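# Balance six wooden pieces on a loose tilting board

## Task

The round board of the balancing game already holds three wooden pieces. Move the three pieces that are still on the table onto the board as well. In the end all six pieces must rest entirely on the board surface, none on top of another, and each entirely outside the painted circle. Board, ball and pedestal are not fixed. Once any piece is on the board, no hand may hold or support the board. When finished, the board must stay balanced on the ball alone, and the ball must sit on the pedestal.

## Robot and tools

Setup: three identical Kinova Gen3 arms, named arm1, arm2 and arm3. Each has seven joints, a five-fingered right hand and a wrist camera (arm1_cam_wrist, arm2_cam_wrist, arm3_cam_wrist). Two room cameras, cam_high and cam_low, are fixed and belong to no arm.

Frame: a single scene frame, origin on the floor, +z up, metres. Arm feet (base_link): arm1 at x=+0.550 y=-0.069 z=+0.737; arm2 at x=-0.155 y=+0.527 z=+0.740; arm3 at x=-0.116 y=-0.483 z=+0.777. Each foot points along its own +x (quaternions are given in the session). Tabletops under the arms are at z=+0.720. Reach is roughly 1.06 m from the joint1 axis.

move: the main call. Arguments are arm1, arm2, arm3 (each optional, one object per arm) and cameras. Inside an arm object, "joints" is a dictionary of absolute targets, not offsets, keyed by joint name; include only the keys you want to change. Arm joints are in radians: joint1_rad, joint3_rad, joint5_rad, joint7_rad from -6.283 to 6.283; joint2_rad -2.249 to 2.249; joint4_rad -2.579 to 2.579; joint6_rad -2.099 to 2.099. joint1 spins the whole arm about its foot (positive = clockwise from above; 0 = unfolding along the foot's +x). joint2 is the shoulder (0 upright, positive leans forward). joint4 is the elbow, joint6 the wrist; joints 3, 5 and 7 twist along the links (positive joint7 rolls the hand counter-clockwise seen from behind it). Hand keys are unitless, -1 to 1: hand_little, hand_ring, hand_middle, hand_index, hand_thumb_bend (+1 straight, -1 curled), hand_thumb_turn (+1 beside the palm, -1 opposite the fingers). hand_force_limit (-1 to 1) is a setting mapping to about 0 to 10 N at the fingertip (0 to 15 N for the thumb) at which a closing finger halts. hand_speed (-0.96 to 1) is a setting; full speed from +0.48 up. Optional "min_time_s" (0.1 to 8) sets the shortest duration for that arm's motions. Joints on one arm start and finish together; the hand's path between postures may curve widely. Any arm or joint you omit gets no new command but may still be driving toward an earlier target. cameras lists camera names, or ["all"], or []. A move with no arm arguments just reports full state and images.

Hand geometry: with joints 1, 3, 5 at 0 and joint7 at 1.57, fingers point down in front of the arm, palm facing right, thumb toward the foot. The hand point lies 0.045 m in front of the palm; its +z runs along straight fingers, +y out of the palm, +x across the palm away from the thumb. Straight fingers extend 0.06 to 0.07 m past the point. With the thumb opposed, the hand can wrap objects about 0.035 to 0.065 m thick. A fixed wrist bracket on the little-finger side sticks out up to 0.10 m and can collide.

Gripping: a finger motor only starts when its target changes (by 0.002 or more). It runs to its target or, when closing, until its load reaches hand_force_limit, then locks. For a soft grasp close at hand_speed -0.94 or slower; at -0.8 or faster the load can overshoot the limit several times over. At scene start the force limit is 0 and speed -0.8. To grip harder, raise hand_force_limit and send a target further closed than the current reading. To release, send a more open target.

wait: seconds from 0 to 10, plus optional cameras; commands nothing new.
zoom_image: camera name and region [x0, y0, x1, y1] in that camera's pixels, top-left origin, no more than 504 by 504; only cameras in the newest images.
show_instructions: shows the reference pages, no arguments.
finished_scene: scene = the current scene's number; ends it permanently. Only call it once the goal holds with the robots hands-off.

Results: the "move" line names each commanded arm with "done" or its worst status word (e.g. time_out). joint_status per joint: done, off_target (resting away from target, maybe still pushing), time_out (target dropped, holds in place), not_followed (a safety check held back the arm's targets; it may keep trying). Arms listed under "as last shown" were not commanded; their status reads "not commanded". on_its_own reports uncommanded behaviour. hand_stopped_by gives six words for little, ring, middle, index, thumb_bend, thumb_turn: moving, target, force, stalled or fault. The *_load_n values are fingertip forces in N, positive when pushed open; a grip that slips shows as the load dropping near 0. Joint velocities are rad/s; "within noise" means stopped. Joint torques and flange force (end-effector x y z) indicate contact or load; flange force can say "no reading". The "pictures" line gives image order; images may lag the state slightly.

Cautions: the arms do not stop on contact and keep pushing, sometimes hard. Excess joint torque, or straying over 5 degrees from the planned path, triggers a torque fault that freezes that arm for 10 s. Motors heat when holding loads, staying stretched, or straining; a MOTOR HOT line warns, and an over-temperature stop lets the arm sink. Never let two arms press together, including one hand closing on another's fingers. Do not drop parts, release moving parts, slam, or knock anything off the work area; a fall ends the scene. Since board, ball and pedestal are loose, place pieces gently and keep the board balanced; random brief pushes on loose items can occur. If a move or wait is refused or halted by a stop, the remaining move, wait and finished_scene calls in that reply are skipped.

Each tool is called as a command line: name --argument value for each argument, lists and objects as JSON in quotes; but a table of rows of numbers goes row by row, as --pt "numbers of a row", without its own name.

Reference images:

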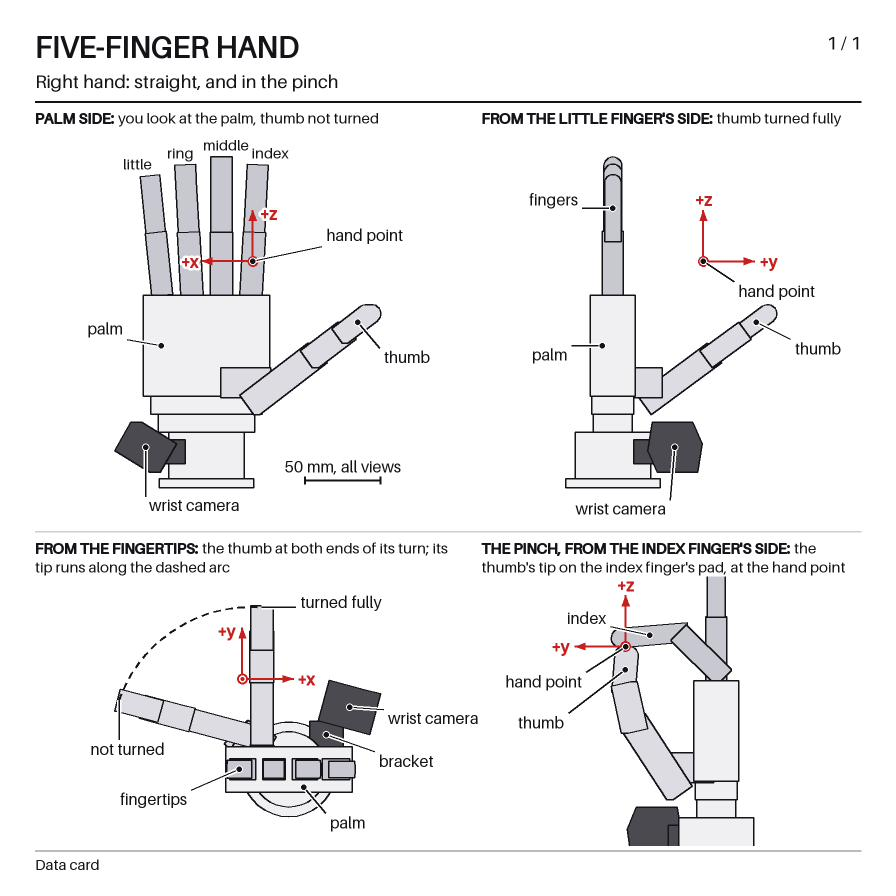

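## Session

move

zoom_image --camera "cam_high" --region '[220, 0, 470, 200]'

zoom_image --camera "cam_high" --region '[450, 0, 700, 200]'

zoom_image --camera "cam_high" --region '[220, 190, 470, 390]'

zoom_image --camera "cam_high" --region '[450, 190, 700, 390]'

zoom_image --camera "cam_low" --region '[350, 200, 600, 380]'

Scene clock: 0.00 s.
Joint torques (N m): no reading
Flange force (N): no reading
Joint velocities: within noise
arm1.joint_positions: joint1_rad=+0.732 joint2_rad=-0.552 joint3_rad=-0.077 joint4_rad=+1.322 joint5_rad=-0.017 joint6_rad=+1.847 joint7_rad=-1.687 hand_little=+1.000 hand_ring=+1.000 hand_middle=+1.000 hand_index=+1.000 hand_thumb_turn=+1.000 hand_thumb_bend=+1.000 hand_force_limit=+0.000 hand_speed=-0.800
arm1.joint_status: not commanded
arm1.hand_stopped_by: target,target,target,target,target,target
arm1.little_load_n: 0.0
arm1.ring_load_n: 0.0
arm1.middle_load_n: -0.5
arm1.index_load_n: 0.0
arm1.thumb_bend_load_n: 0.5
arm1.thumb_turn_load_n: 0.0
arm1.hand: x=+0.3650 y=-0.0057 z=+1.3452 quat_wxyz=(+0.068, -0.912, +0.318, +0.251) (m; scene frame)
arm2.joint_positions: joint1_rad=+0.706 joint2_rad=-0.421 joint3_rad=-0.158 joint4_rad=+1.374 joint5_rad=+0.015 joint6_rad=+1.874 joint7_rad=-1.780 hand_little=+1.000 hand_ring=+1.000 hand_middle=+1.000 hand_index=+1.000 hand_thumb_turn=+1.000 hand_thumb_bend=+1.000 hand_force_limit=+0.000 hand_speed=-0.800
arm2.joint_status: not commanded
arm2.hand_stopped_by: target,target,target,target,target,target
arm2.little_load_n: 0.0
arm2.ring_load_n: 0.0
arm2.middle_load_n: 0.0
arm2.index_load_n: 0.0
arm2.thumb_bend_load_n: 0.0
arm2.thumb_turn_load_n: 0.0
arm2.hand: x=-0.2066 y=+0.3043 z=+1.2932 quat_wxyz=(-0.068, -0.876, -0.455, +0.143) (m; scene frame)
arm3.joint_positions: joint1_rad=-0.851 joint2_rad=-0.275 joint3_rad=-0.174 joint4_rad=+1.368 joint5_rad=+0.049 joint6_rad=+2.046 joint7_rad=-1.703 hand_little=+1.000 hand_ring=+1.000 hand_middle=+1.000 hand_index=+1.000 hand_thumb_turn=+1.000 hand_thumb_bend=+1.000 hand_force_limit=+0.000 hand_speed=-0.800
arm3.joint_status: not commanded
arm3.hand_stopped_by: target,target,target,target,target,target
arm3.little_load_n: 0.0
arm3.ring_load_n: 0.0
arm3.middle_load_n: 0.0
arm3.index_load_n: 0.0
arm3.thumb_bend_load_n: 0.0
arm3.thumb_turn_load_n: 0.0
arm3.hand: x=-0.2842 y=-0.3701 z=+1.2861 quat_wxyz=(-0.051, +0.897, -0.439, +0.012) (m; scene frame)
pictures: arm1_cam_wrist, arm2_cam_wrist, arm3_cam_wrist, cam_high, cam_low
camera_calibration:
arm1_cam_wrist: T_world_to_cam=[[-0.399237, -0.914473, -0.0659449, 0.224111], [-0.495284, 0.154583, 0.854867, -0.967379], [-0.771559, 0.373956, -0.514639, 1.08763], [0, 0, 0, 1]] pos_world=[0.449518, -0.0522427, 1.4015]
arm2_cam_wrist: T_world_to_cam=[[0.934951, -0.349426, -0.0613879, 0.372295], [-0.179805, -0.61586, 0.767064, -0.848025], [-0.305838, -0.706129, -0.638627, 1.09156], [0, 0, 0, 1]] pos_world=[-0.166714, 0.378611, 1.37045]
arm3_cam_wrist: T_world_to_cam=[[-0.559883, -0.823286, -0.0934414, -0.340743], [-0.753997, 0.459484, 0.469428, -0.643038], [-0.343539, 0.333279, -0.878013, 1.26666], [0, 0, 0, 1]] pos_world=[-0.24048, -0.407214, 1.38216]

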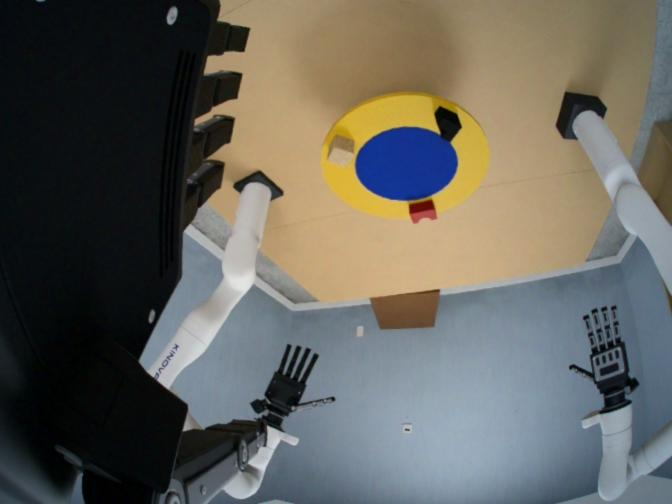

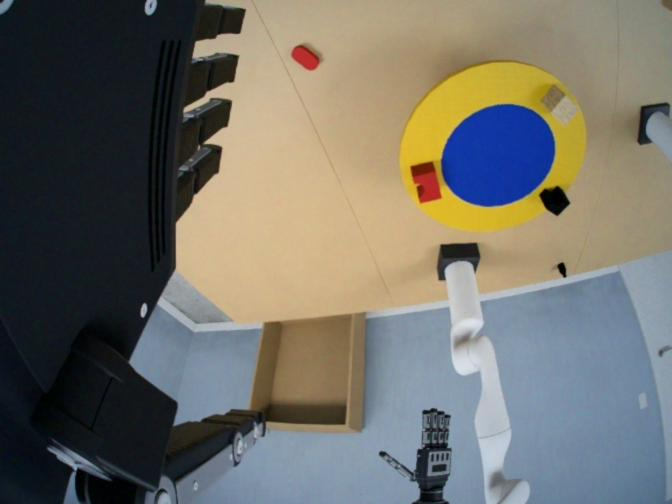

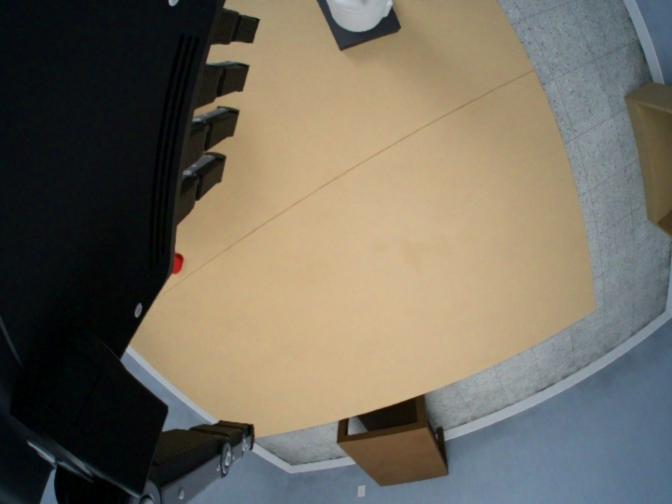

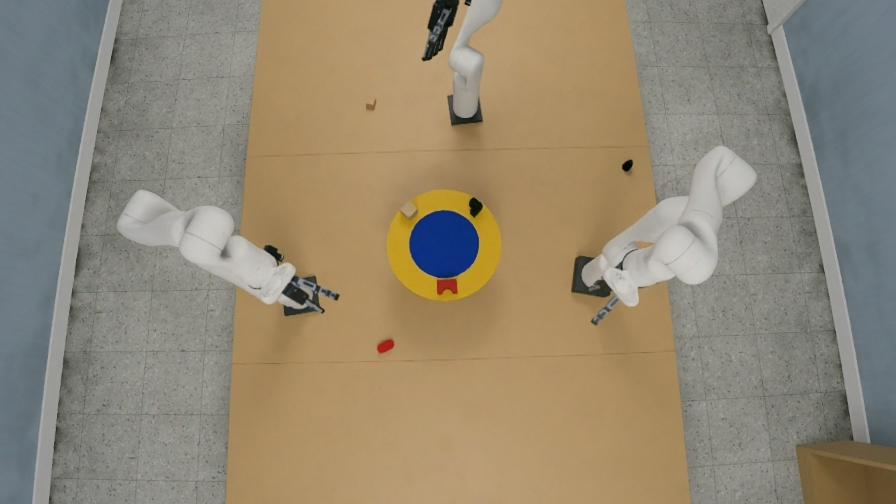

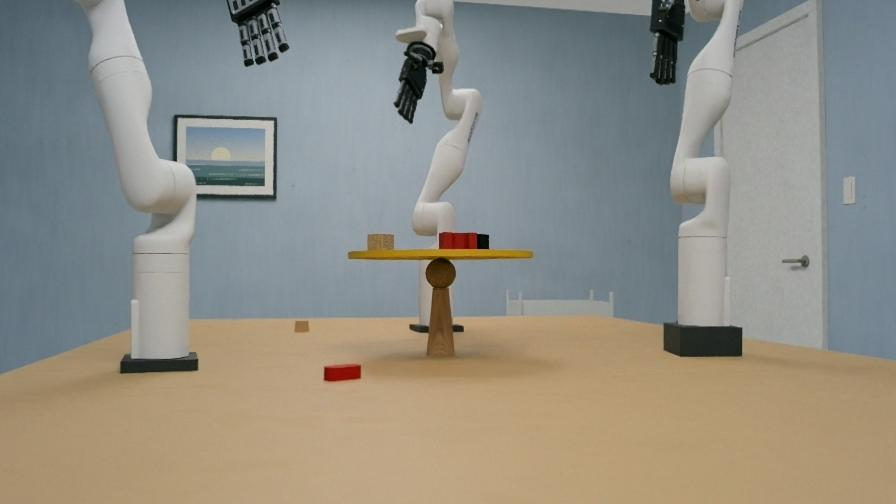

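Scaled by 2.016.

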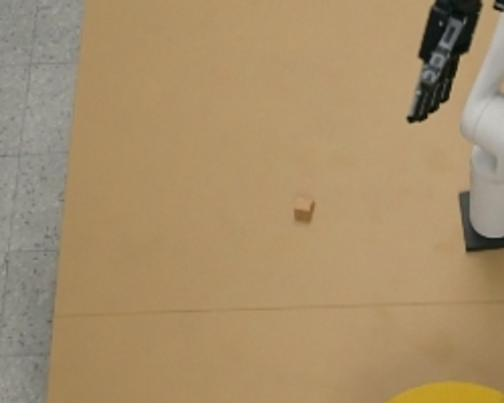

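Scaled by 2.016.

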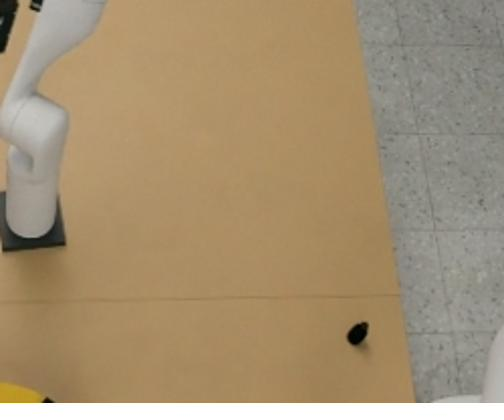

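Scaled by 2.016.

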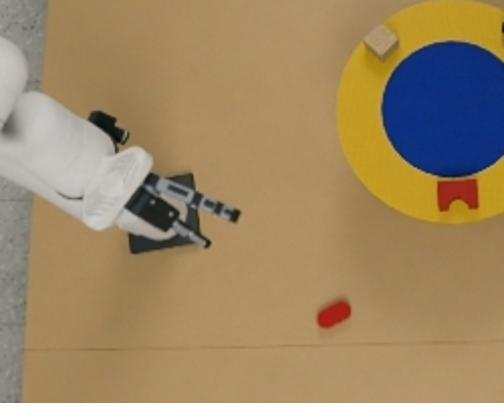

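Scaled by 2.016.

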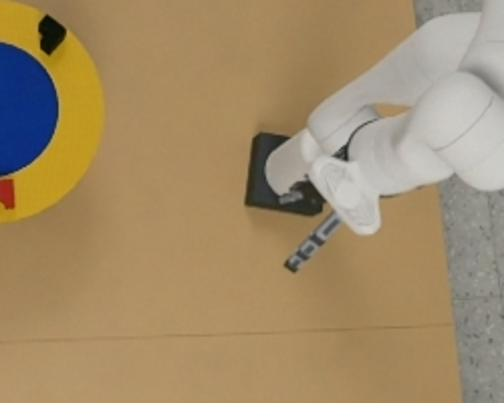

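Scaled by 2.016.

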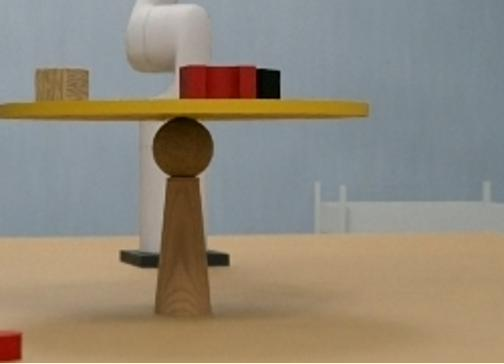

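move --arm1 '{"joints": {"joint1_rad": 2.3714, "joint2_rad": 0.5808, "joint3_rad": 0, "joint4_rad": 2.1702, "joint5_rad": 1.894, "joint6_rad": -1.135, "joint7_rad": -0.43, "hand_thumb_turn": -1, "hand_thumb_bend": 0.5}, "min_time_s": 5}' --arm2 '{"joints": {"joint1_rad": 0.8334, "joint2_rad": 0.9573, "joint3_rad": 0, "joint4_rad": 1.3202, "joint5_rad": -0.3631, "joint6_rad": 1.8553, "joint7_rad": -3.459, "hand_thumb_turn": -1, "hand_thumb_bend": 0.5}, "min_time_s": 5}' --arm3 '{"joints": {"joint1_rad": 1.128, "joint3_rad": 0, "joint5_rad": 0.5, "joint7_rad": -3.069, "hand_thumb_turn": -1, "hand_thumb_bend": 0.5}, "min_time_s": 4}'

move --arm3 '{"joints": {"joint2_rad": 0.6552, "joint4_rad": 2.4225, "joint5_rad": 1.7741, "joint6_rad": 1.0332}, "min_time_s": 4}' --cameras '["all"]'

zoom_image --camera "arm1_cam_wrist" --region '[380, 80, 600, 300]'

zoom_image --camera "arm2_cam_wrist" --region '[380, 80, 600, 300]'

zoom_image --camera "arm3_cam_wrist" --region '[380, 80, 600, 300]'

Scene clock: 128.57 s.
Joint torques (N m): arm1=[2.22 -13.08 -0.66 -1.44 -1.12 -2.33 -0.37] | arm2=[0.07 -18.65 -1.8 -4.08 -0.27 2.71 0.24] | arm3=[0.74 -1.41 -0.04 -6.7 1.3 -0.55 0.1]
Flange force (N): arm1=[4.0 -2.6 3.0] | arm2=[-0.3 -1.9 2.1] | arm3=[2.0 -1.0 -2.6]
move: arm1 done; arm2 done; arm3 done
Joint velocities: within noise
arm1.joint_positions: joint1_rad=+2.371 joint2_rad=+0.581 joint3_rad=+0.000 joint4_rad=+2.170 joint5_rad=+1.894 joint6_rad=-1.135 joint7_rad=-0.430 hand_little=+1.000 hand_ring=+1.000 hand_middle=+1.000 hand_index=+1.000 hand_thumb_turn=-1.000 hand_thumb_bend=+0.500 hand_force_limit=+0.000 hand_speed=-0.800
arm1.joint_status: all done
arm1.hand_stopped_by: target,target,target,target,target,target
arm1.little_load_n: 0.0
arm1.ring_load_n: 0.0
arm1.middle_load_n: 0.0
arm1.index_load_n: 0.0
arm1.thumb_bend_load_n: 0.0
arm1.thumb_turn_load_n: 0.0
arm1.hand: x=+0.5727 y=+0.2939 z=+0.8689 quat_wxyz=(+0.440, -0.763, -0.408, +0.239) (m; scene frame)
arm2.joint_positions: joint1_rad=+0.833 joint2_rad=+0.957 joint3_rad=+0.000 joint4_rad=+1.320 joint5_rad=-0.363 joint6_rad=+1.855 joint7_rad=-3.459 hand_little=+1.000 hand_ring=+1.000 hand_middle=+1.000 hand_index=+1.000 hand_thumb_turn=-1.000 hand_thumb_bend=+0.500 hand_force_limit=+0.000 hand_speed=-0.800
arm2.joint_status: all done
arm2.hand_stopped_by: target,target,target,target,target,target
arm2.little_load_n: 0.0
arm2.ring_load_n: 0.0
arm2.middle_load_n: 0.0
arm2.index_load_n: 0.5
arm2.thumb_bend_load_n: 0.0
arm2.thumb_turn_load_n: 0.0
arm2.hand: x=-0.3346 y=+0.2321 z=+0.8496 quat_wxyz=(+0.428, -0.742, +0.447, -0.258) (m; scene frame)
arm3.joint_positions: joint1_rad=+1.128 joint2_rad=-0.275 joint3_rad=+0.000 joint4_rad=+1.368 joint5_rad=+0.500 joint6_rad=+2.046 joint7_rad=-3.069 hand_little=+1.000 hand_ring=+1.000 hand_middle=+1.000 hand_index=+1.000 hand_thumb_turn=-1.000 hand_thumb_bend=+0.500 hand_force_limit=+0.000 hand_speed=-0.800
arm3.joint_status: all done
arm3.hand_stopped_by: target,target,target,target,target,target
arm3.little_load_n: 0.0
arm3.ring_load_n: 0.0
arm3.middle_load_n: 0.0
arm3.index_load_n: 0.0
arm3.thumb_bend_load_n: 0.0
arm3.thumb_turn_load_n: 0.0
arm3.hand: x=+0.1287 y=-0.6363 z=+1.3328 quat_wxyz=(-0.164, -0.663, -0.718, +0.134) (m; scene frame)
pictures: none

Scene clock: 132.90 s.
Joint torques (N m): arm1=[2.26 -13.16 -0.65 -1.46 -1.12 -2.36 -0.39] | arm2=[0.13 -18.57 -1.82 -4.1 -0.27 2.72 0.19] | arm3=[0.63 -12.41 1.99 -0.82 0.51 1.65 0.07]
Flange force (N): arm1=[4.0 -2.4 3.3] | arm2=[-0.4 -2.1 2.4] | arm3=[-2.0 1.9 -3.9]
move: arm3 done
Joint velocities: within noise
arm1, arm2: as last shown
arm2.index_load_n: 0.0
arm3.joint_positions: joint1_rad=+1.128 joint2_rad=+0.655 joint3_rad=+0.000 joint4_rad=+2.422 joint5_rad=+1.774 joint6_rad=+1.033 joint7_rad=-3.069 hand_little=+1.000 hand_ring=+1.000 hand_middle=+1.000 hand_index=+1.000 hand_thumb_turn=-1.000 hand_thumb_bend=+0.500 hand_force_limit=+0.000 hand_speed=-0.800
arm3.joint_status: all done
arm3.hand_stopped_by: target,target,target,target,target,target
arm3.little_load_n: 0.0
arm3.ring_load_n: -0.5
arm3.middle_load_n: 0.0
arm3.index_load_n: 0.0
arm3.thumb_bend_load_n: 0.0
arm3.thumb_turn_load_n: 0.0
arm3.hand: x=+0.3006 y=-0.6485 z=+0.8665 quat_wxyz=(-0.121, +0.204, -0.845, +0.479) (m; scene frame)
pictures: arm1_cam_wrist, arm2_cam_wrist, arm3_cam_wrist, cam_high, cam_low
camera_calibration:
arm1_cam_wrist: T_world_to_cam=[[0.570723, -0.0672675, -0.818383, 0.398982], [-0.0257857, -0.997616, 0.0640172, 0.253218], [-0.820738, -0.0154334, -0.571096, 1.0823], [0, 0, 0, 1]] pos_world=[0.667105, 0.296157, 0.928407]
arm2_cam_wrist: T_world_to_cam=[[-0.330909, -0.465949, -0.820604, 0.688086], [-0.884626, 0.45592, 0.0978492, -0.491237], [0.328536, 0.758306, -0.563059, 0.526358], [0, 0, 0, 1]] pos_world=[-0.379795, 0.145438, 0.909083]
arm3_cam_wrist: T_world_to_cam=[[-0.49524, 0.301646, -0.814707, 1.05327], [0.489379, 0.871705, 0.0252687, 0.401223], [0.717806, -0.386186, -0.579322, 0.147415], [0, 0, 0, 1]] pos_world=[0.219456, -0.610533, 0.933368]

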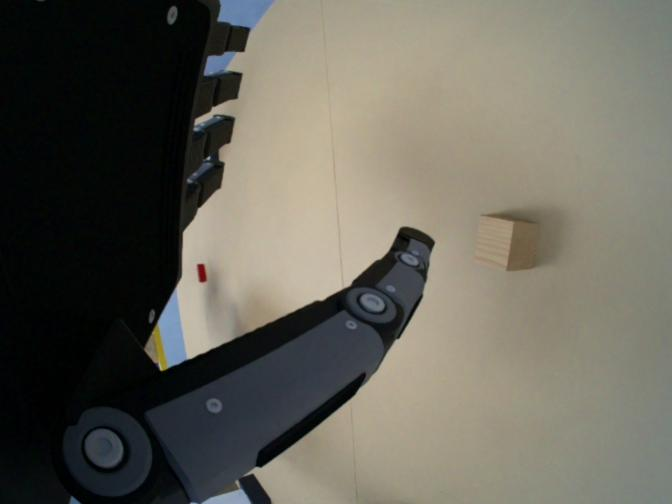

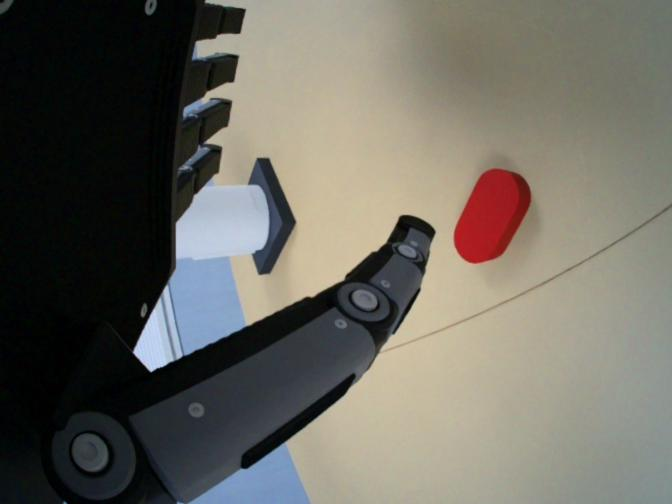

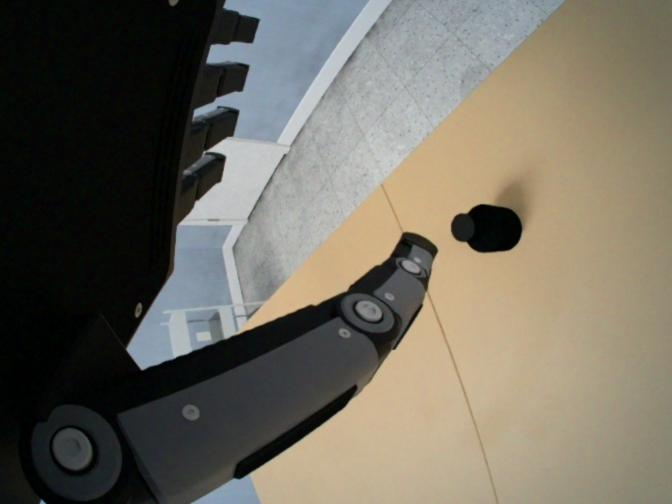

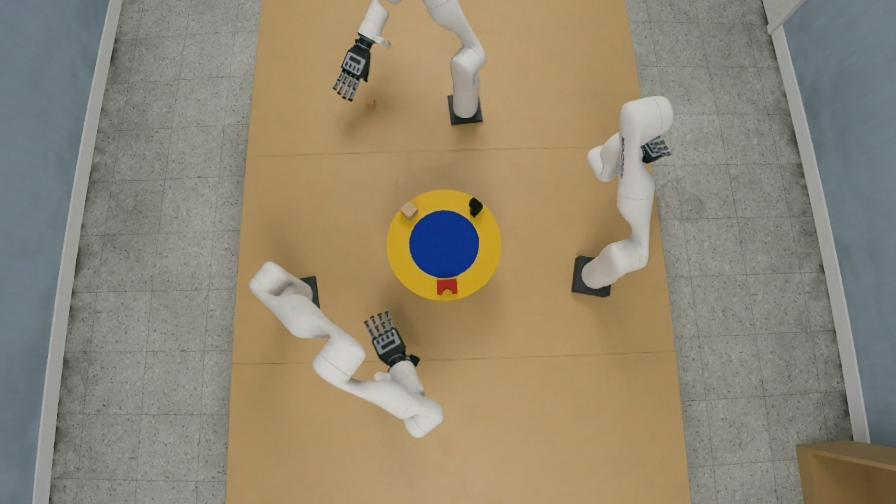

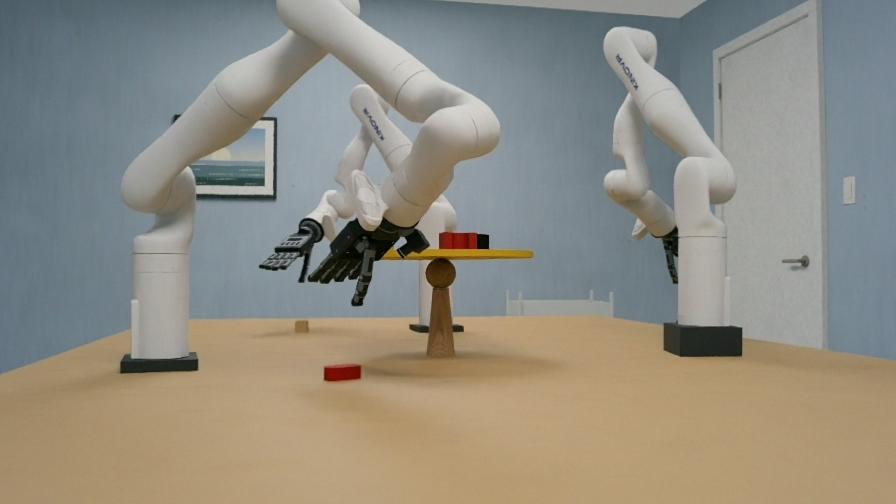

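Scaled by 2.291 from the camera's 672x504 image, which has a finer 960x720 frame.

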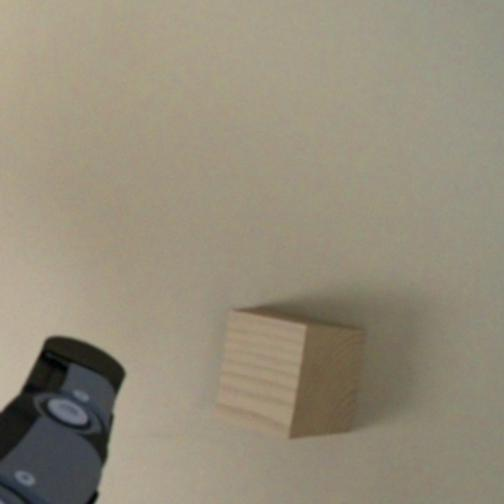

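Scaled by 2.291 from the camera's 672x504 image, which has a finer 960x720 frame.

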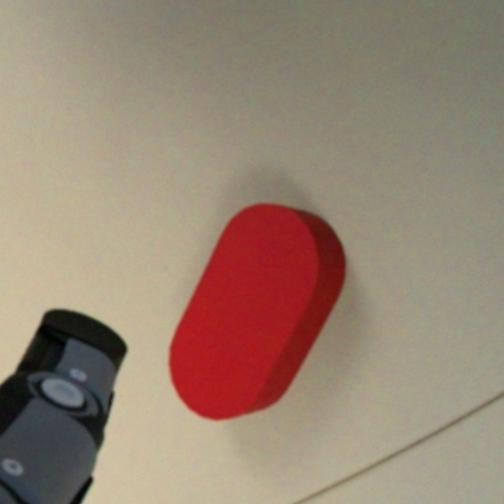

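Scaled by 2.291 from the camera's 672x504 image, which has a finer 960x720 frame.

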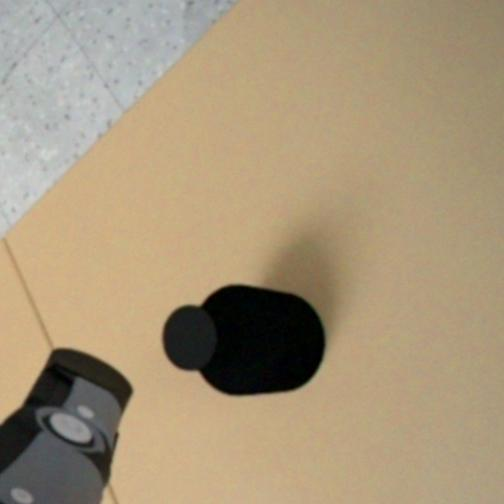

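move --arm1 '{"joints": {"joint1_rad": 2.05, "joint2_rad": 0.3, "joint4_rad": 1.5, "joint5_rad": 0.87, "joint6_rad": 0.4, "joint7_rad": -1.85}, "min_time_s": 3}' --arm2 '{"joints": {"joint1_rad": 0.8524, "joint2_rad": 1.1462, "joint4_rad": 1.3018, "joint5_rad": -0.3421, "joint6_rad": 1.6979, "joint7_rad": -3.3919}, "min_time_s": 3}' --arm3 '{"joints": {"joint1_rad": 1.1812, "joint2_rad": 1.0634, "joint4_rad": 2.3433, "joint5_rad": 1.993, "joint6_rad": 1.1406, "joint7_rad": -3.421}, "min_time_s": 3}' --cameras '[]'

move --arm1 '{"joints": {"joint1_rad": 1.7335, "joint2_rad": 1.0406, "joint4_rad": 1.1962, "joint5_rad": -0.1532, "joint6_rad": 1.942, "joint7_rad": -3.2807}, "min_time_s": 3}' --cameras '["all"]'

zoom_image --camera "arm1_cam_wrist" --region '[380, 100, 600, 320]'

zoom_image --camera "cam_high" --region '[380, 180, 510, 310]'

Scene clock: 306.53 s.
Joint torques (N m): arm1=[2.24 -15.52 0.73 -8.61 0.39 -1.57 -0.4] | arm2=[0.13 -19.41 -1.81 -3.13 -0.13 2.71 0.16] | arm3=[0.59 -15 2.59 1.68 -0.14 1.62 0.07]
Flange force (N): arm1=[-6.5 3.8 0.2] | arm2=[-0.6 -2.4 1.9] | arm3=[-1.5 2.4 -3.0]
move: arm1 done; arm2 done; arm3 done
Joint velocities: within noise
arm1.joint_positions: joint1_rad=+2.050 joint2_rad=+0.300 joint3_rad=+0.000 joint4_rad=+1.500 joint5_rad=+0.870 joint6_rad=+0.400 joint7_rad=-1.850 hand_little=+1.000 hand_ring=+1.000 hand_middle=+1.000 hand_index=+1.000 hand_thumb_turn=-1.000 hand_thumb_bend=+0.500 hand_force_limit=+0.000 hand_speed=-0.800
arm1.joint_status: all done
arm1.hand_stopped_by: target,target,target,target,target,target
arm1.little_load_n: -0.5
arm1.ring_load_n: 0.0
arm1.middle_load_n: 0.0
arm1.index_load_n: 0.0
arm1.thumb_bend_load_n: 0.0
arm1.thumb_turn_load_n: 0.0
arm1.hand: x=+0.8739 y=+0.5745 z=+1.1892 quat_wxyz=(+0.519, -0.598, +0.609, +0.036) (m; scene frame)
arm2.joint_positions: joint1_rad=+0.852 joint2_rad=+1.146 joint3_rad=+0.000 joint4_rad=+1.302 joint5_rad=-0.342 joint6_rad=+1.698 joint7_rad=-3.392 hand_little=+1.000 hand_ring=+1.000 hand_middle=+1.000 hand_index=+1.000 hand_thumb_turn=-1.000 hand_thumb_bend=+0.500 hand_force_limit=+0.000 hand_speed=-0.800
arm2.joint_status: all done
arm2.hand_stopped_by: target,target,target,target,target,target
arm2.little_load_n: 0.0
arm2.ring_load_n: 0.0
arm2.middle_load_n: 0.0
arm2.index_load_n: 0.0
arm2.thumb_bend_load_n: 0.0
arm2.thumb_turn_load_n: 0.0
arm2.hand: x=-0.3423 y=+0.2368 z=+0.7432 quat_wxyz=(+0.427, -0.740, +0.450, -0.260) (m; scene frame)
arm3.joint_positions: joint1_rad=+1.181 joint2_rad=+1.063 joint3_rad=+0.000 joint4_rad=+2.343 joint5_rad=+1.993 joint6_rad=+1.141 joint7_rad=-3.421 hand_little=+1.000 hand_ring=+1.000 hand_middle=+1.000 hand_index=+1.000 hand_thumb_turn=-1.000 hand_thumb_bend=+0.500 hand_force_limit=+0.000 hand_speed=-0.800
arm3.joint_status: all done
arm3.hand_stopped_by: target,target,target,target,target,target
arm3.little_load_n: 0.0
arm3.ring_load_n: -0.5
arm3.middle_load_n: 0.0
arm3.index_load_n: 0.0
arm3.thumb_bend_load_n: 0.0
arm3.thumb_turn_load_n: 0.0
arm3.hand: x=+0.3114 y=-0.6594 z=+0.7473 quat_wxyz=(-0.121, +0.204, -0.845, +0.479) (m; scene frame)
pictures: none
No camera images: "cameras" was empty.

Scene clock: 309.90 s.
Joint torques (N m): arm1=[2.18 -20.2 0.45 -2.95 -0.56 1.9 -0.41] | arm2=[0.03 -19.43 -1.84 -3.15 -0.17 2.72 0.2] | arm3=[0.57 -15.02 2.58 1.72 -0.15 1.58 0.06]
Flange force (N): arm1=[3.1 1.5 -5.3] | arm2=[-0.8 -2.4 1.9] | arm3=[-1.5 2.5 -2.9]
move: arm1 done
Joint velocities: within noise
arm1.joint_positions: joint1_rad=+1.733 joint2_rad=+1.041 joint3_rad=+0.000 joint4_rad=+1.196 joint5_rad=-0.153 joint6_rad=+1.942 joint7_rad=-3.281 hand_little=+1.000 hand_ring=+1.000 hand_middle=+1.000 hand_index=+1.000 hand_thumb_turn=-1.000 hand_thumb_bend=+0.500 hand_force_limit=+0.000 hand_speed=-0.800
arm1.joint_status: all done
arm1.hand_stopped_by: target,target,target,target,target,target
arm1.little_load_n: 0.0
arm1.ring_load_n: 0.0
arm1.middle_load_n: 0.0
arm1.index_load_n: 0.0
arm1.thumb_bend_load_n: 0.0
arm1.thumb_turn_load_n: 0.0
arm1.hand: x=+0.5897 y=+0.2890 z=+0.8261 quat_wxyz=(-0.060, +0.100, +0.859, -0.498) (m; scene frame)
arm2, arm3: as last shown
arm3.little_load_n: -0.5
arm3.ring_load_n: 0.0
pictures: arm1_cam_wrist, arm2_cam_wrist, arm3_cam_wrist, cam_high, cam_low
camera_calibration:
arm1_cam_wrist: T_world_to_cam=[[-0.140029, 0.559588, -0.816856, 0.59057], [0.946265, 0.31851, 0.0559834, -0.69534], [0.291505, -0.765123, -0.574119, 0.634985], [0, 0, 0, 1]] pos_world=[0.555572, 0.376838, 0.885895]
arm2_cam_wrist: T_world_to_cam=[[-0.334751, -0.463044, -0.82069, 0.598411], [-0.880665, 0.463562, 0.0976669, -0.490138], [0.335217, 0.755447, -0.562964, 0.468239], [0, 0, 0, 1]] pos_world=[-0.38829, 0.15057, 0.802582]
arm3_cam_wrist: T_world_to_cam=[[-0.49526, 0.301747, -0.814657, 0.964901], [0.489421, 0.871679, 0.0253309, 0.408373], [0.717763, -0.386165, -0.579389, 0.0665329], [0, 0, 0, 1]] pos_world=[0.230256, -0.621434, 0.814268]

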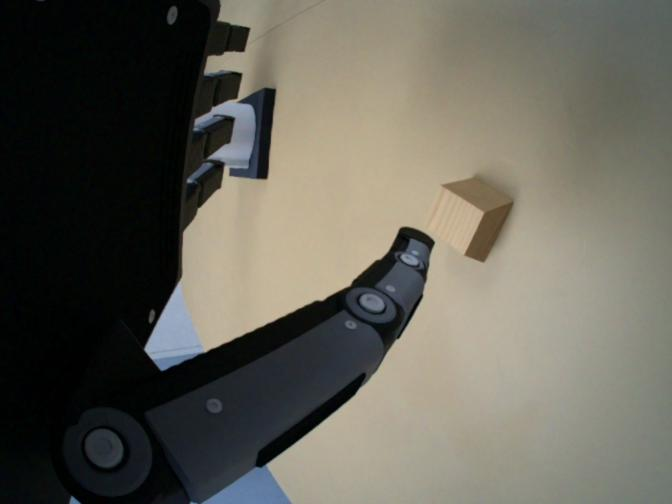

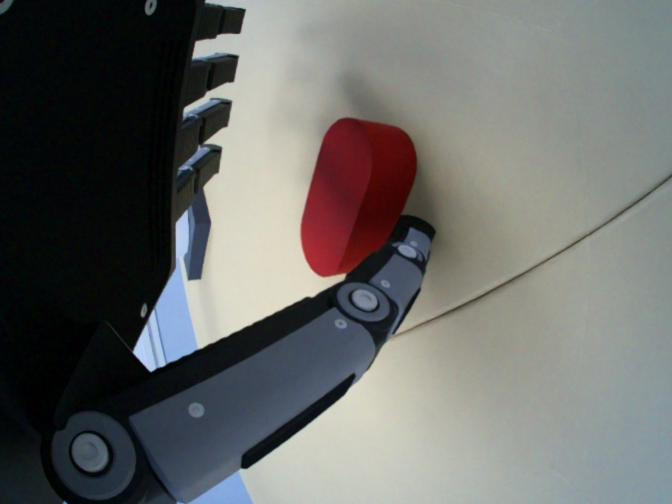

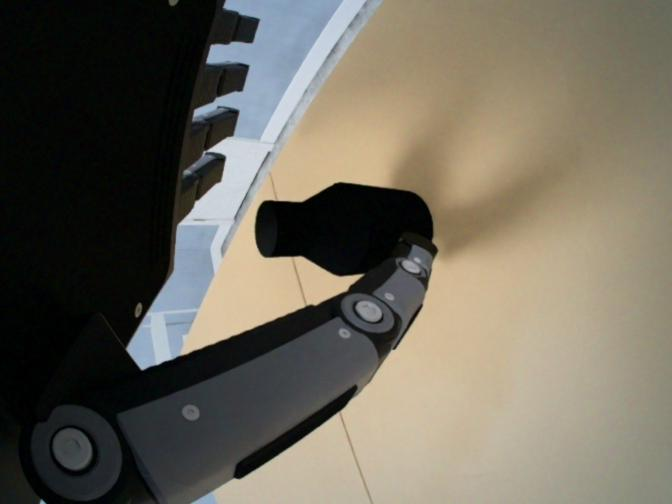

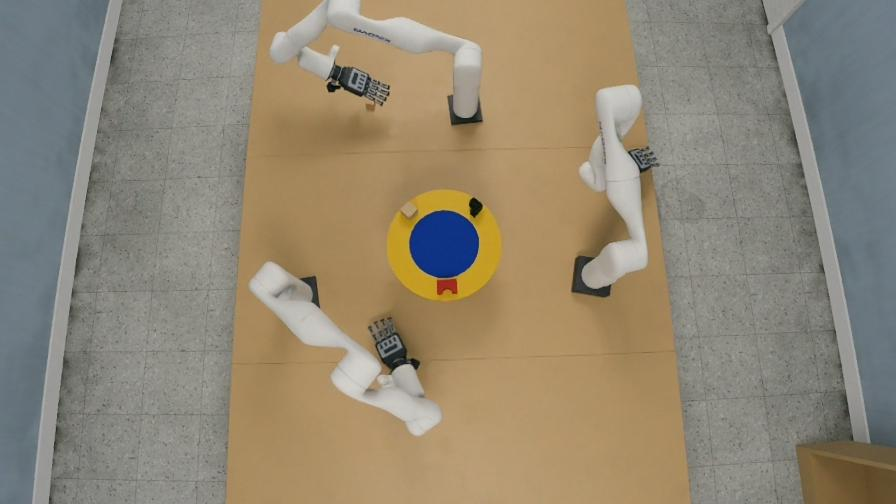

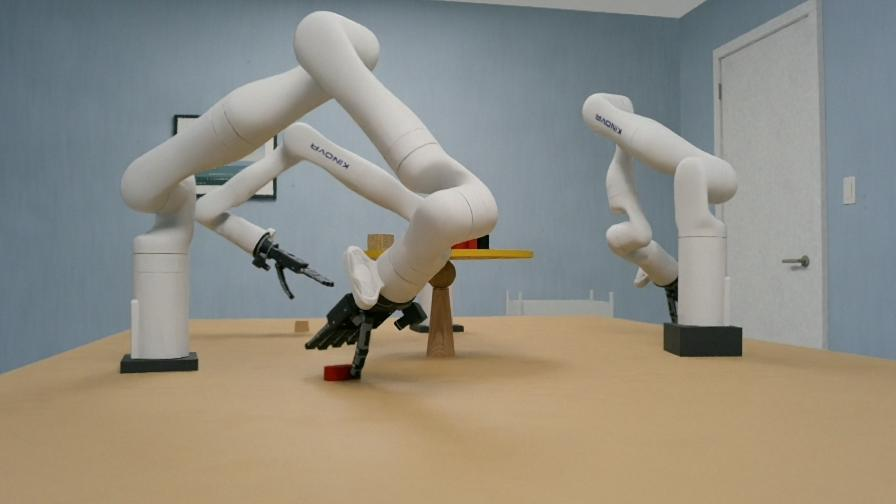

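Scaled by 2.291 from the camera's 672x504 image, which has a finer 960x720 frame.

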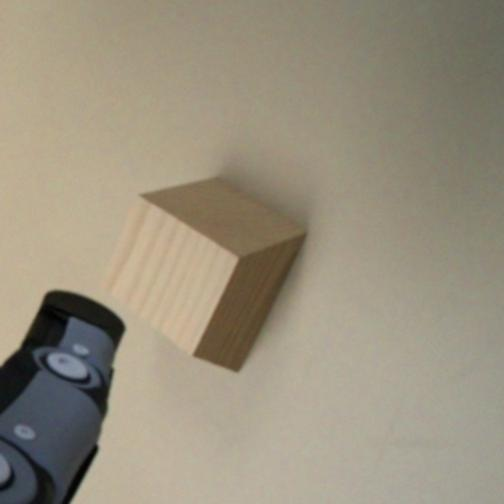

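Scaled by 3.877.

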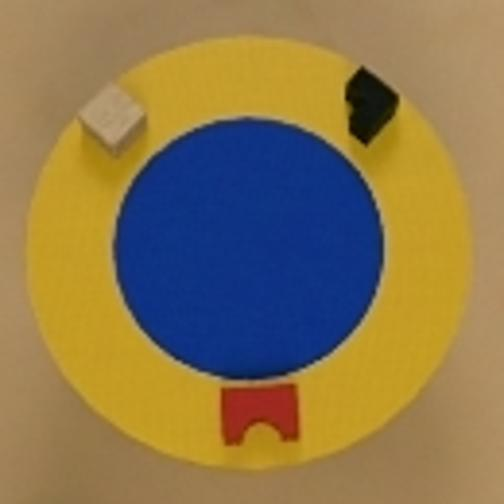

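move --arm1 '{"joints": {"joint1_rad": 1.7335, "joint2_rad": 1.1767, "joint4_rad": 1.1823, "joint5_rad": -0.1473, "joint6_rad": 1.8211, "joint7_rad": -3.262}, "min_time_s": 2.5}' --arm2 '{"joints": {"hand_index": 0.3, "hand_middle": 0.3, "hand_force_limit": -0.2}}' --arm3 '{"joints": {"hand_index": 0.3, "hand_middle": 0.3, "hand_force_limit": -0.2}}' --cameras '["arm1_cam_wrist"]'

Scene clock: 332.67 s.
Joint torques (N m): arm1=[2.22 -20.58 0.48 -2.28 -0.49 1.93 -0.36] | arm2=[0.13 -19.41 -1.75 -3.18 -0.17 2.73 0.19] | arm3=[0.54 -15 2.6 1.69 -0.16 1.61 0.04]
Flange force (N): arm1=[3.3 2.0 -5.0] | arm2=[-0.7 -2.5 2.1] | arm3=[-1.5 2.3 -2.9]
move: arm1 done; arm2 done; arm3 done
Joint velocities: within noise
arm1.joint_positions: joint1_rad=+1.733 joint2_rad=+1.177 joint3_rad=+0.000 joint4_rad=+1.182 joint5_rad=-0.147 joint6_rad=+1.821 joint7_rad=-3.262 hand_little=+1.000 hand_ring=+1.000 hand_middle=+1.000 hand_index=+1.000 hand_thumb_turn=-1.000 hand_thumb_bend=+0.500 hand_force_limit=+0.000 hand_speed=-0.800
arm1.joint_status: all done
arm1.hand_stopped_by: target,target,target,target,target,target
arm1.little_load_n: 0.0
arm1.ring_load_n: 0.0
arm1.middle_load_n: 0.0
arm1.index_load_n: 0.0
arm1.thumb_bend_load_n: 0.5
arm1.thumb_turn_load_n: 0.0
arm1.hand: x=+0.5894 y=+0.2887 z=+0.7462 quat_wxyz=(-0.060, +0.101, +0.859, -0.498) (m; scene frame)
arm2.joint_positions: joint1_rad=+0.852 joint2_rad=+1.146 joint3_rad=+0.000 joint4_rad=+1.302 joint5_rad=-0.342 joint6_rad=+1.698 joint7_rad=-3.392 hand_little=+1.000 hand_ring=+1.000 hand_middle=+0.300 hand_index=+0.300 hand_thumb_turn=-1.000 hand_thumb_bend=+0.500 hand_force_limit=-0.200 hand_speed=-0.800
arm2.joint_status: all done
arm2.hand_stopped_by: target,target,target,target,target,target
arm2.little_load_n: 0.0
arm2.ring_load_n: 0.0
arm2.middle_load_n: 0.0
arm2.index_load_n: -0.5
arm2.thumb_bend_load_n: 0.0
arm2.thumb_turn_load_n: 0.0
arm2.hand: x=-0.3423 y=+0.2368 z=+0.7432 quat_wxyz=(+0.427, -0.740, +0.450, -0.260) (m; scene frame)
arm3.joint_positions: joint1_rad=+1.181 joint2_rad=+1.063 joint3_rad=+0.000 joint4_rad=+2.343 joint5_rad=+1.993 joint6_rad=+1.141 joint7_rad=-3.421 hand_little=+1.000 hand_ring=+1.000 hand_middle=+0.300 hand_index=+0.300 hand_thumb_turn=-1.000 hand_thumb_bend=+0.500 hand_force_limit=-0.200 hand_speed=-0.800
arm3.joint_status: all done
arm3.hand_stopped_by: target,target,target,target,target,target
arm3.little_load_n: 0.0
arm3.ring_load_n: 0.0
arm3.middle_load_n: 0.0
arm3.index_load_n: 0.0
arm3.thumb_bend_load_n: 0.0
arm3.thumb_turn_load_n: 0.0
arm3.hand: x=+0.3114 y=-0.6594 z=+0.7473 quat_wxyz=(-0.121, +0.204, -0.845, +0.479) (m; scene frame)
pictures: arm1_cam_wrist
camera_calibration:
arm1_cam_wrist: T_world_to_cam=[[-0.139545, 0.559553, -0.816963, 0.525206], [0.946306, 0.318316, 0.0563828, -0.690793], [0.291602, -0.765229, -0.573928, 0.588879], [0, 0, 0, 1]] pos_world=[0.555274, 0.376638, 0.805996]

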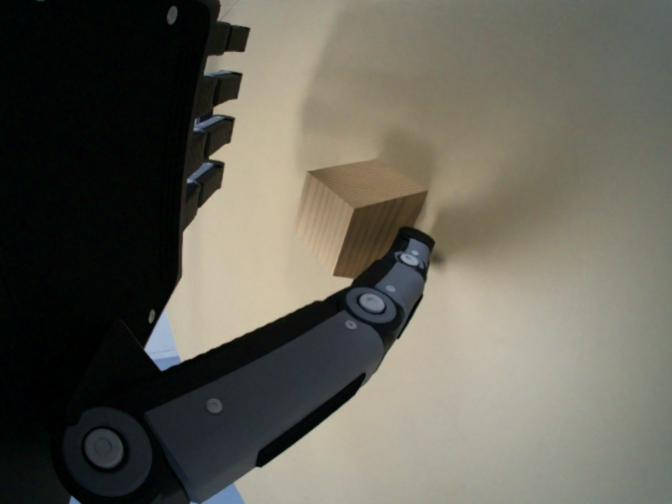

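move --arm1 '{"joints": {"hand_index": 0.3, "hand_middle": 0.3, "hand_force_limit": -0.2}}' --arm2 '{"joints": {"hand_index": -0.3, "hand_middle": -0.3, "hand_speed": -0.94}}' --arm3 '{"joints": {"hand_index": -0.3, "hand_middle": -0.3, "hand_speed": -0.94}}'

move --arm1 '{"joints": {"hand_index": -0.3, "hand_middle": -0.3, "hand_speed": -0.94}}' --cameras '["all"]'

Scene clock: 358.63 s.
Joint torques (N m): arm1=[2.1 -20.61 0.5 -2.26 -0.53 1.87 -0.4] | arm2=[0.12 -19.19 -1.83 -3.12 -0.09 2.57 0.26] | arm3=[0.59 -14.05 2.13 1.82 -0.07 1.05 0.09]
Flange force (N): arm1=[3.1 2.1 -5.3] | arm2=[-0.5 -2.9 1.5] | arm3=[-1.7 0.2 -4.0]
move: arm1 done; arm2 off_target; arm3 off_target
Joint velocities: within noise
arm1.joint_positions: joint1_rad=+1.733 joint2_rad=+1.177 joint3_rad=+0.000 joint4_rad=+1.182 joint5_rad=-0.147 joint6_rad=+1.821 joint7_rad=-3.262 hand_little=+1.000 hand_ring=+1.000 hand_middle=+0.300 hand_index=+0.300 hand_thumb_turn=-1.000 hand_thumb_bend=+0.500 hand_force_limit=-0.200 hand_speed=-0.800
arm1.joint_status: all done
arm1.hand_stopped_by: target,target,target,target,target,target
arm1.little_load_n: 0.0
arm1.ring_load_n: -0.5
arm1.middle_load_n: 0.0
arm1.index_load_n: 0.0
arm1.thumb_bend_load_n: 0.0
arm1.thumb_turn_load_n: 0.0
arm1.hand: x=+0.5894 y=+0.2887 z=+0.7462 quat_wxyz=(-0.060, +0.101, +0.859, -0.498) (m; scene frame)
arm2.joint_positions: joint1_rad=+0.852 joint2_rad=+1.146 joint3_rad=+0.000 joint4_rad=+1.302 joint5_rad=-0.342 joint6_rad=+1.698 joint7_rad=-3.392 hand_little=+1.000 hand_ring=+1.000 hand_middle=-0.014 hand_index=-0.037 hand_thumb_turn=-1.000 hand_thumb_bend=+0.502 hand_force_limit=-0.200 hand_speed=-0.940
arm2.joint_status: hand_middle off_target (ended at -0.014, target -0.300); hand_index off_target (ended at -0.037, target -0.300); the others done
arm2.hand_stopped_by: target,target,force,force,target,target
arm2.little_load_n: 0.0
arm2.ring_load_n: 0.0
arm2.middle_load_n: 2.0
arm2.index_load_n: 4.0
arm2.thumb_bend_load_n: 6.0
arm2.thumb_turn_load_n: -2.0
arm2.hand: x=-0.3423 y=+0.2368 z=+0.7432 quat_wxyz=(+0.427, -0.740, +0.450, -0.260) (m; scene frame)
arm3.joint_positions: joint1_rad=+1.181 joint2_rad=+1.063 joint3_rad=+0.000 joint4_rad=+2.343 joint5_rad=+1.993 joint6_rad=+1.141 joint7_rad=-3.421 hand_little=+1.000 hand_ring=+1.000 hand_middle=-0.020 hand_index=-0.065 hand_thumb_turn=-1.000 hand_thumb_bend=+0.501 hand_force_limit=-0.200 hand_speed=-0.940
arm3.joint_status: hand_middle off_target (ended at -0.020, target -0.300); hand_index off_target (ended at -0.065, target -0.300); the others done
arm3.hand_stopped_by: target,target,force,force,target,target
arm3.little_load_n: 0.0
arm3.ring_load_n: 0.0
arm3.middle_load_n: 2.5
arm3.index_load_n: 4.0
arm3.thumb_bend_load_n: 4.5
arm3.thumb_turn_load_n: 0.0
arm3.hand: x=+0.3114 y=-0.6594 z=+0.7473 quat_wxyz=(-0.121, +0.204, -0.845, +0.479) (m; scene frame)
pictures: none

Scene clock: 361.20 s.
Joint torques (N m): arm1=[2.18 -20.42 0.37 -2.26 -0.48 1.79 -0.4] | arm2=[0.15 -19.14 -1.82 -3.23 -0.14 2.61 0.21] | arm3=[0.57 -14.08 2.09 1.79 -0.05 1.04 0.11]
Flange force (N): arm1=[3.2 1.7 -5.5] | arm2=[-0.8 -3.3 2.0] | arm3=[-1.6 0.3 -3.9]
move: arm1 off_target
Joint velocities: within noise
arm1.joint_positions: joint1_rad=+1.733 joint2_rad=+1.177 joint3_rad=+0.000 joint4_rad=+1.182 joint5_rad=-0.147 joint6_rad=+1.821 joint7_rad=-3.262 hand_little=+1.000 hand_ring=+1.000 hand_middle=-0.014 hand_index=-0.032 hand_thumb_turn=-1.000 hand_thumb_bend=+0.502 hand_force_limit=-0.200 hand_speed=-0.940
arm1.joint_status: hand_middle off_target (ended at -0.014, target -0.300); hand_index off_target (ended at -0.032, target -0.300); the others done
arm1.hand_stopped_by: target,target,force,force,target,target
arm1.little_load_n: 0.0
arm1.ring_load_n: 0.0
arm1.middle_load_n: 3.0
arm1.index_load_n: 4.0
arm1.thumb_bend_load_n: 7.0
arm1.thumb_turn_load_n: -2.5
arm1.hand: x=+0.5894 y=+0.2887 z=+0.7462 quat_wxyz=(-0.060, +0.101, +0.859, -0.498) (m; scene frame)
arm2, arm3: as last shown
arm2.middle_load_n: 2.5
arm3.middle_load_n: 2.0
pictures: arm1_cam_wrist, arm2_cam_wrist, arm3_cam_wrist, cam_high, cam_low
camera_calibration:
arm1_cam_wrist: T_world_to_cam=[[-0.139545, 0.559553, -0.816963, 0.525206], [0.946306, 0.318316, 0.0563828, -0.690793], [0.291602, -0.765229, -0.573928, 0.588879], [0, 0, 0, 1]] pos_world=[0.555274, 0.376638, 0.805996]
arm2_cam_wrist: T_world_to_cam=[[-0.334751, -0.463044, -0.82069, 0.598411], [-0.880665, 0.463562, 0.0976669, -0.490138], [0.335217, 0.755447, -0.562964, 0.468239], [0, 0, 0, 1]] pos_world=[-0.38829, 0.15057, 0.802582]
arm3_cam_wrist: T_world_to_cam=[[-0.49526, 0.301747, -0.814657, 0.964901], [0.489421, 0.871679, 0.0253309, 0.408373], [0.717763, -0.386165, -0.579389, 0.0665329], [0, 0, 0, 1]] pos_world=[0.230256, -0.621434, 0.814268]

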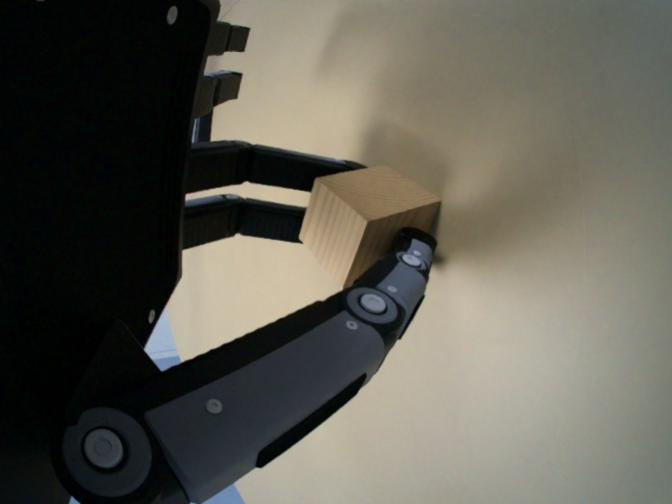

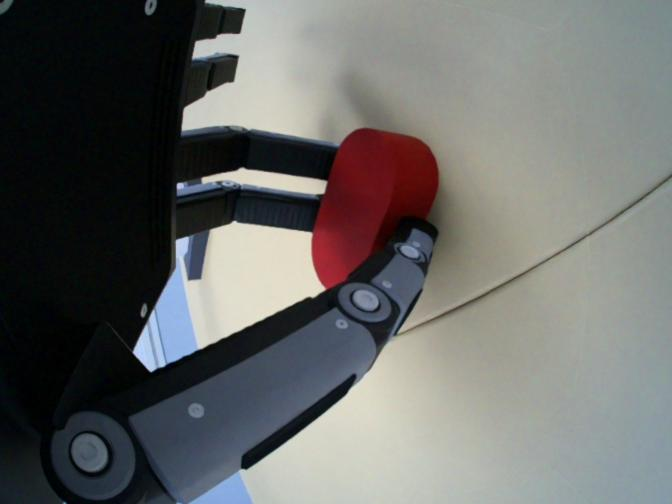

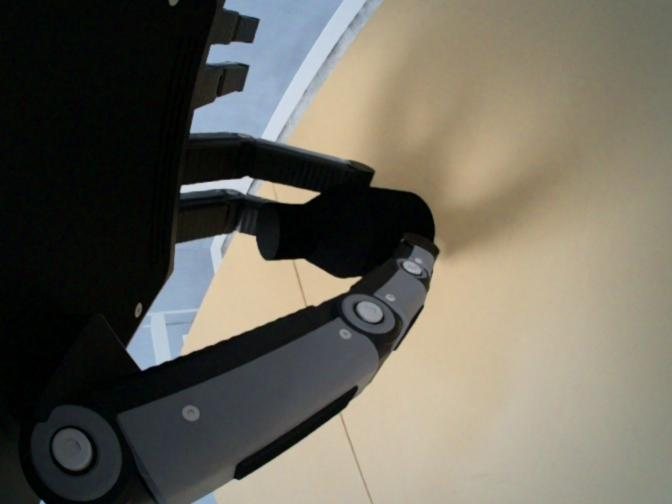

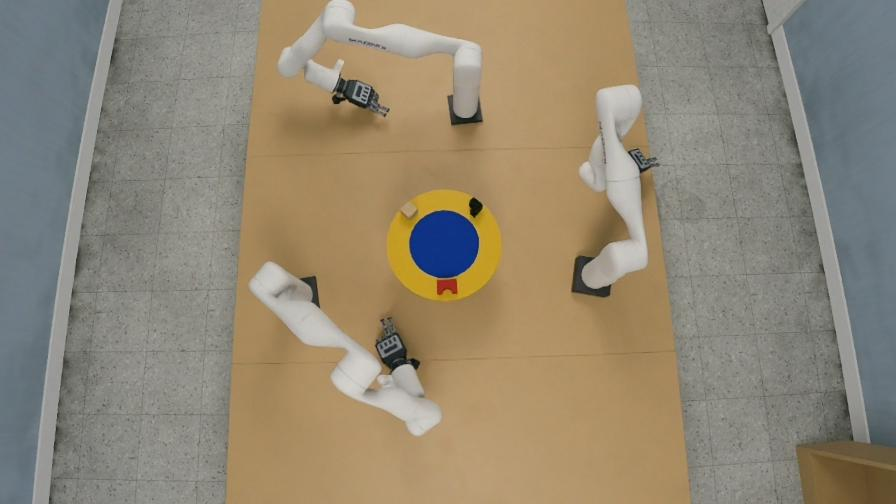

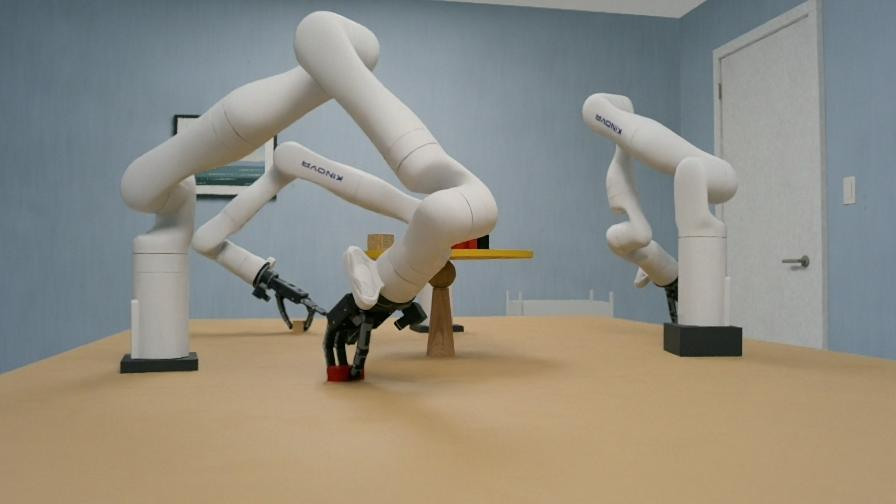

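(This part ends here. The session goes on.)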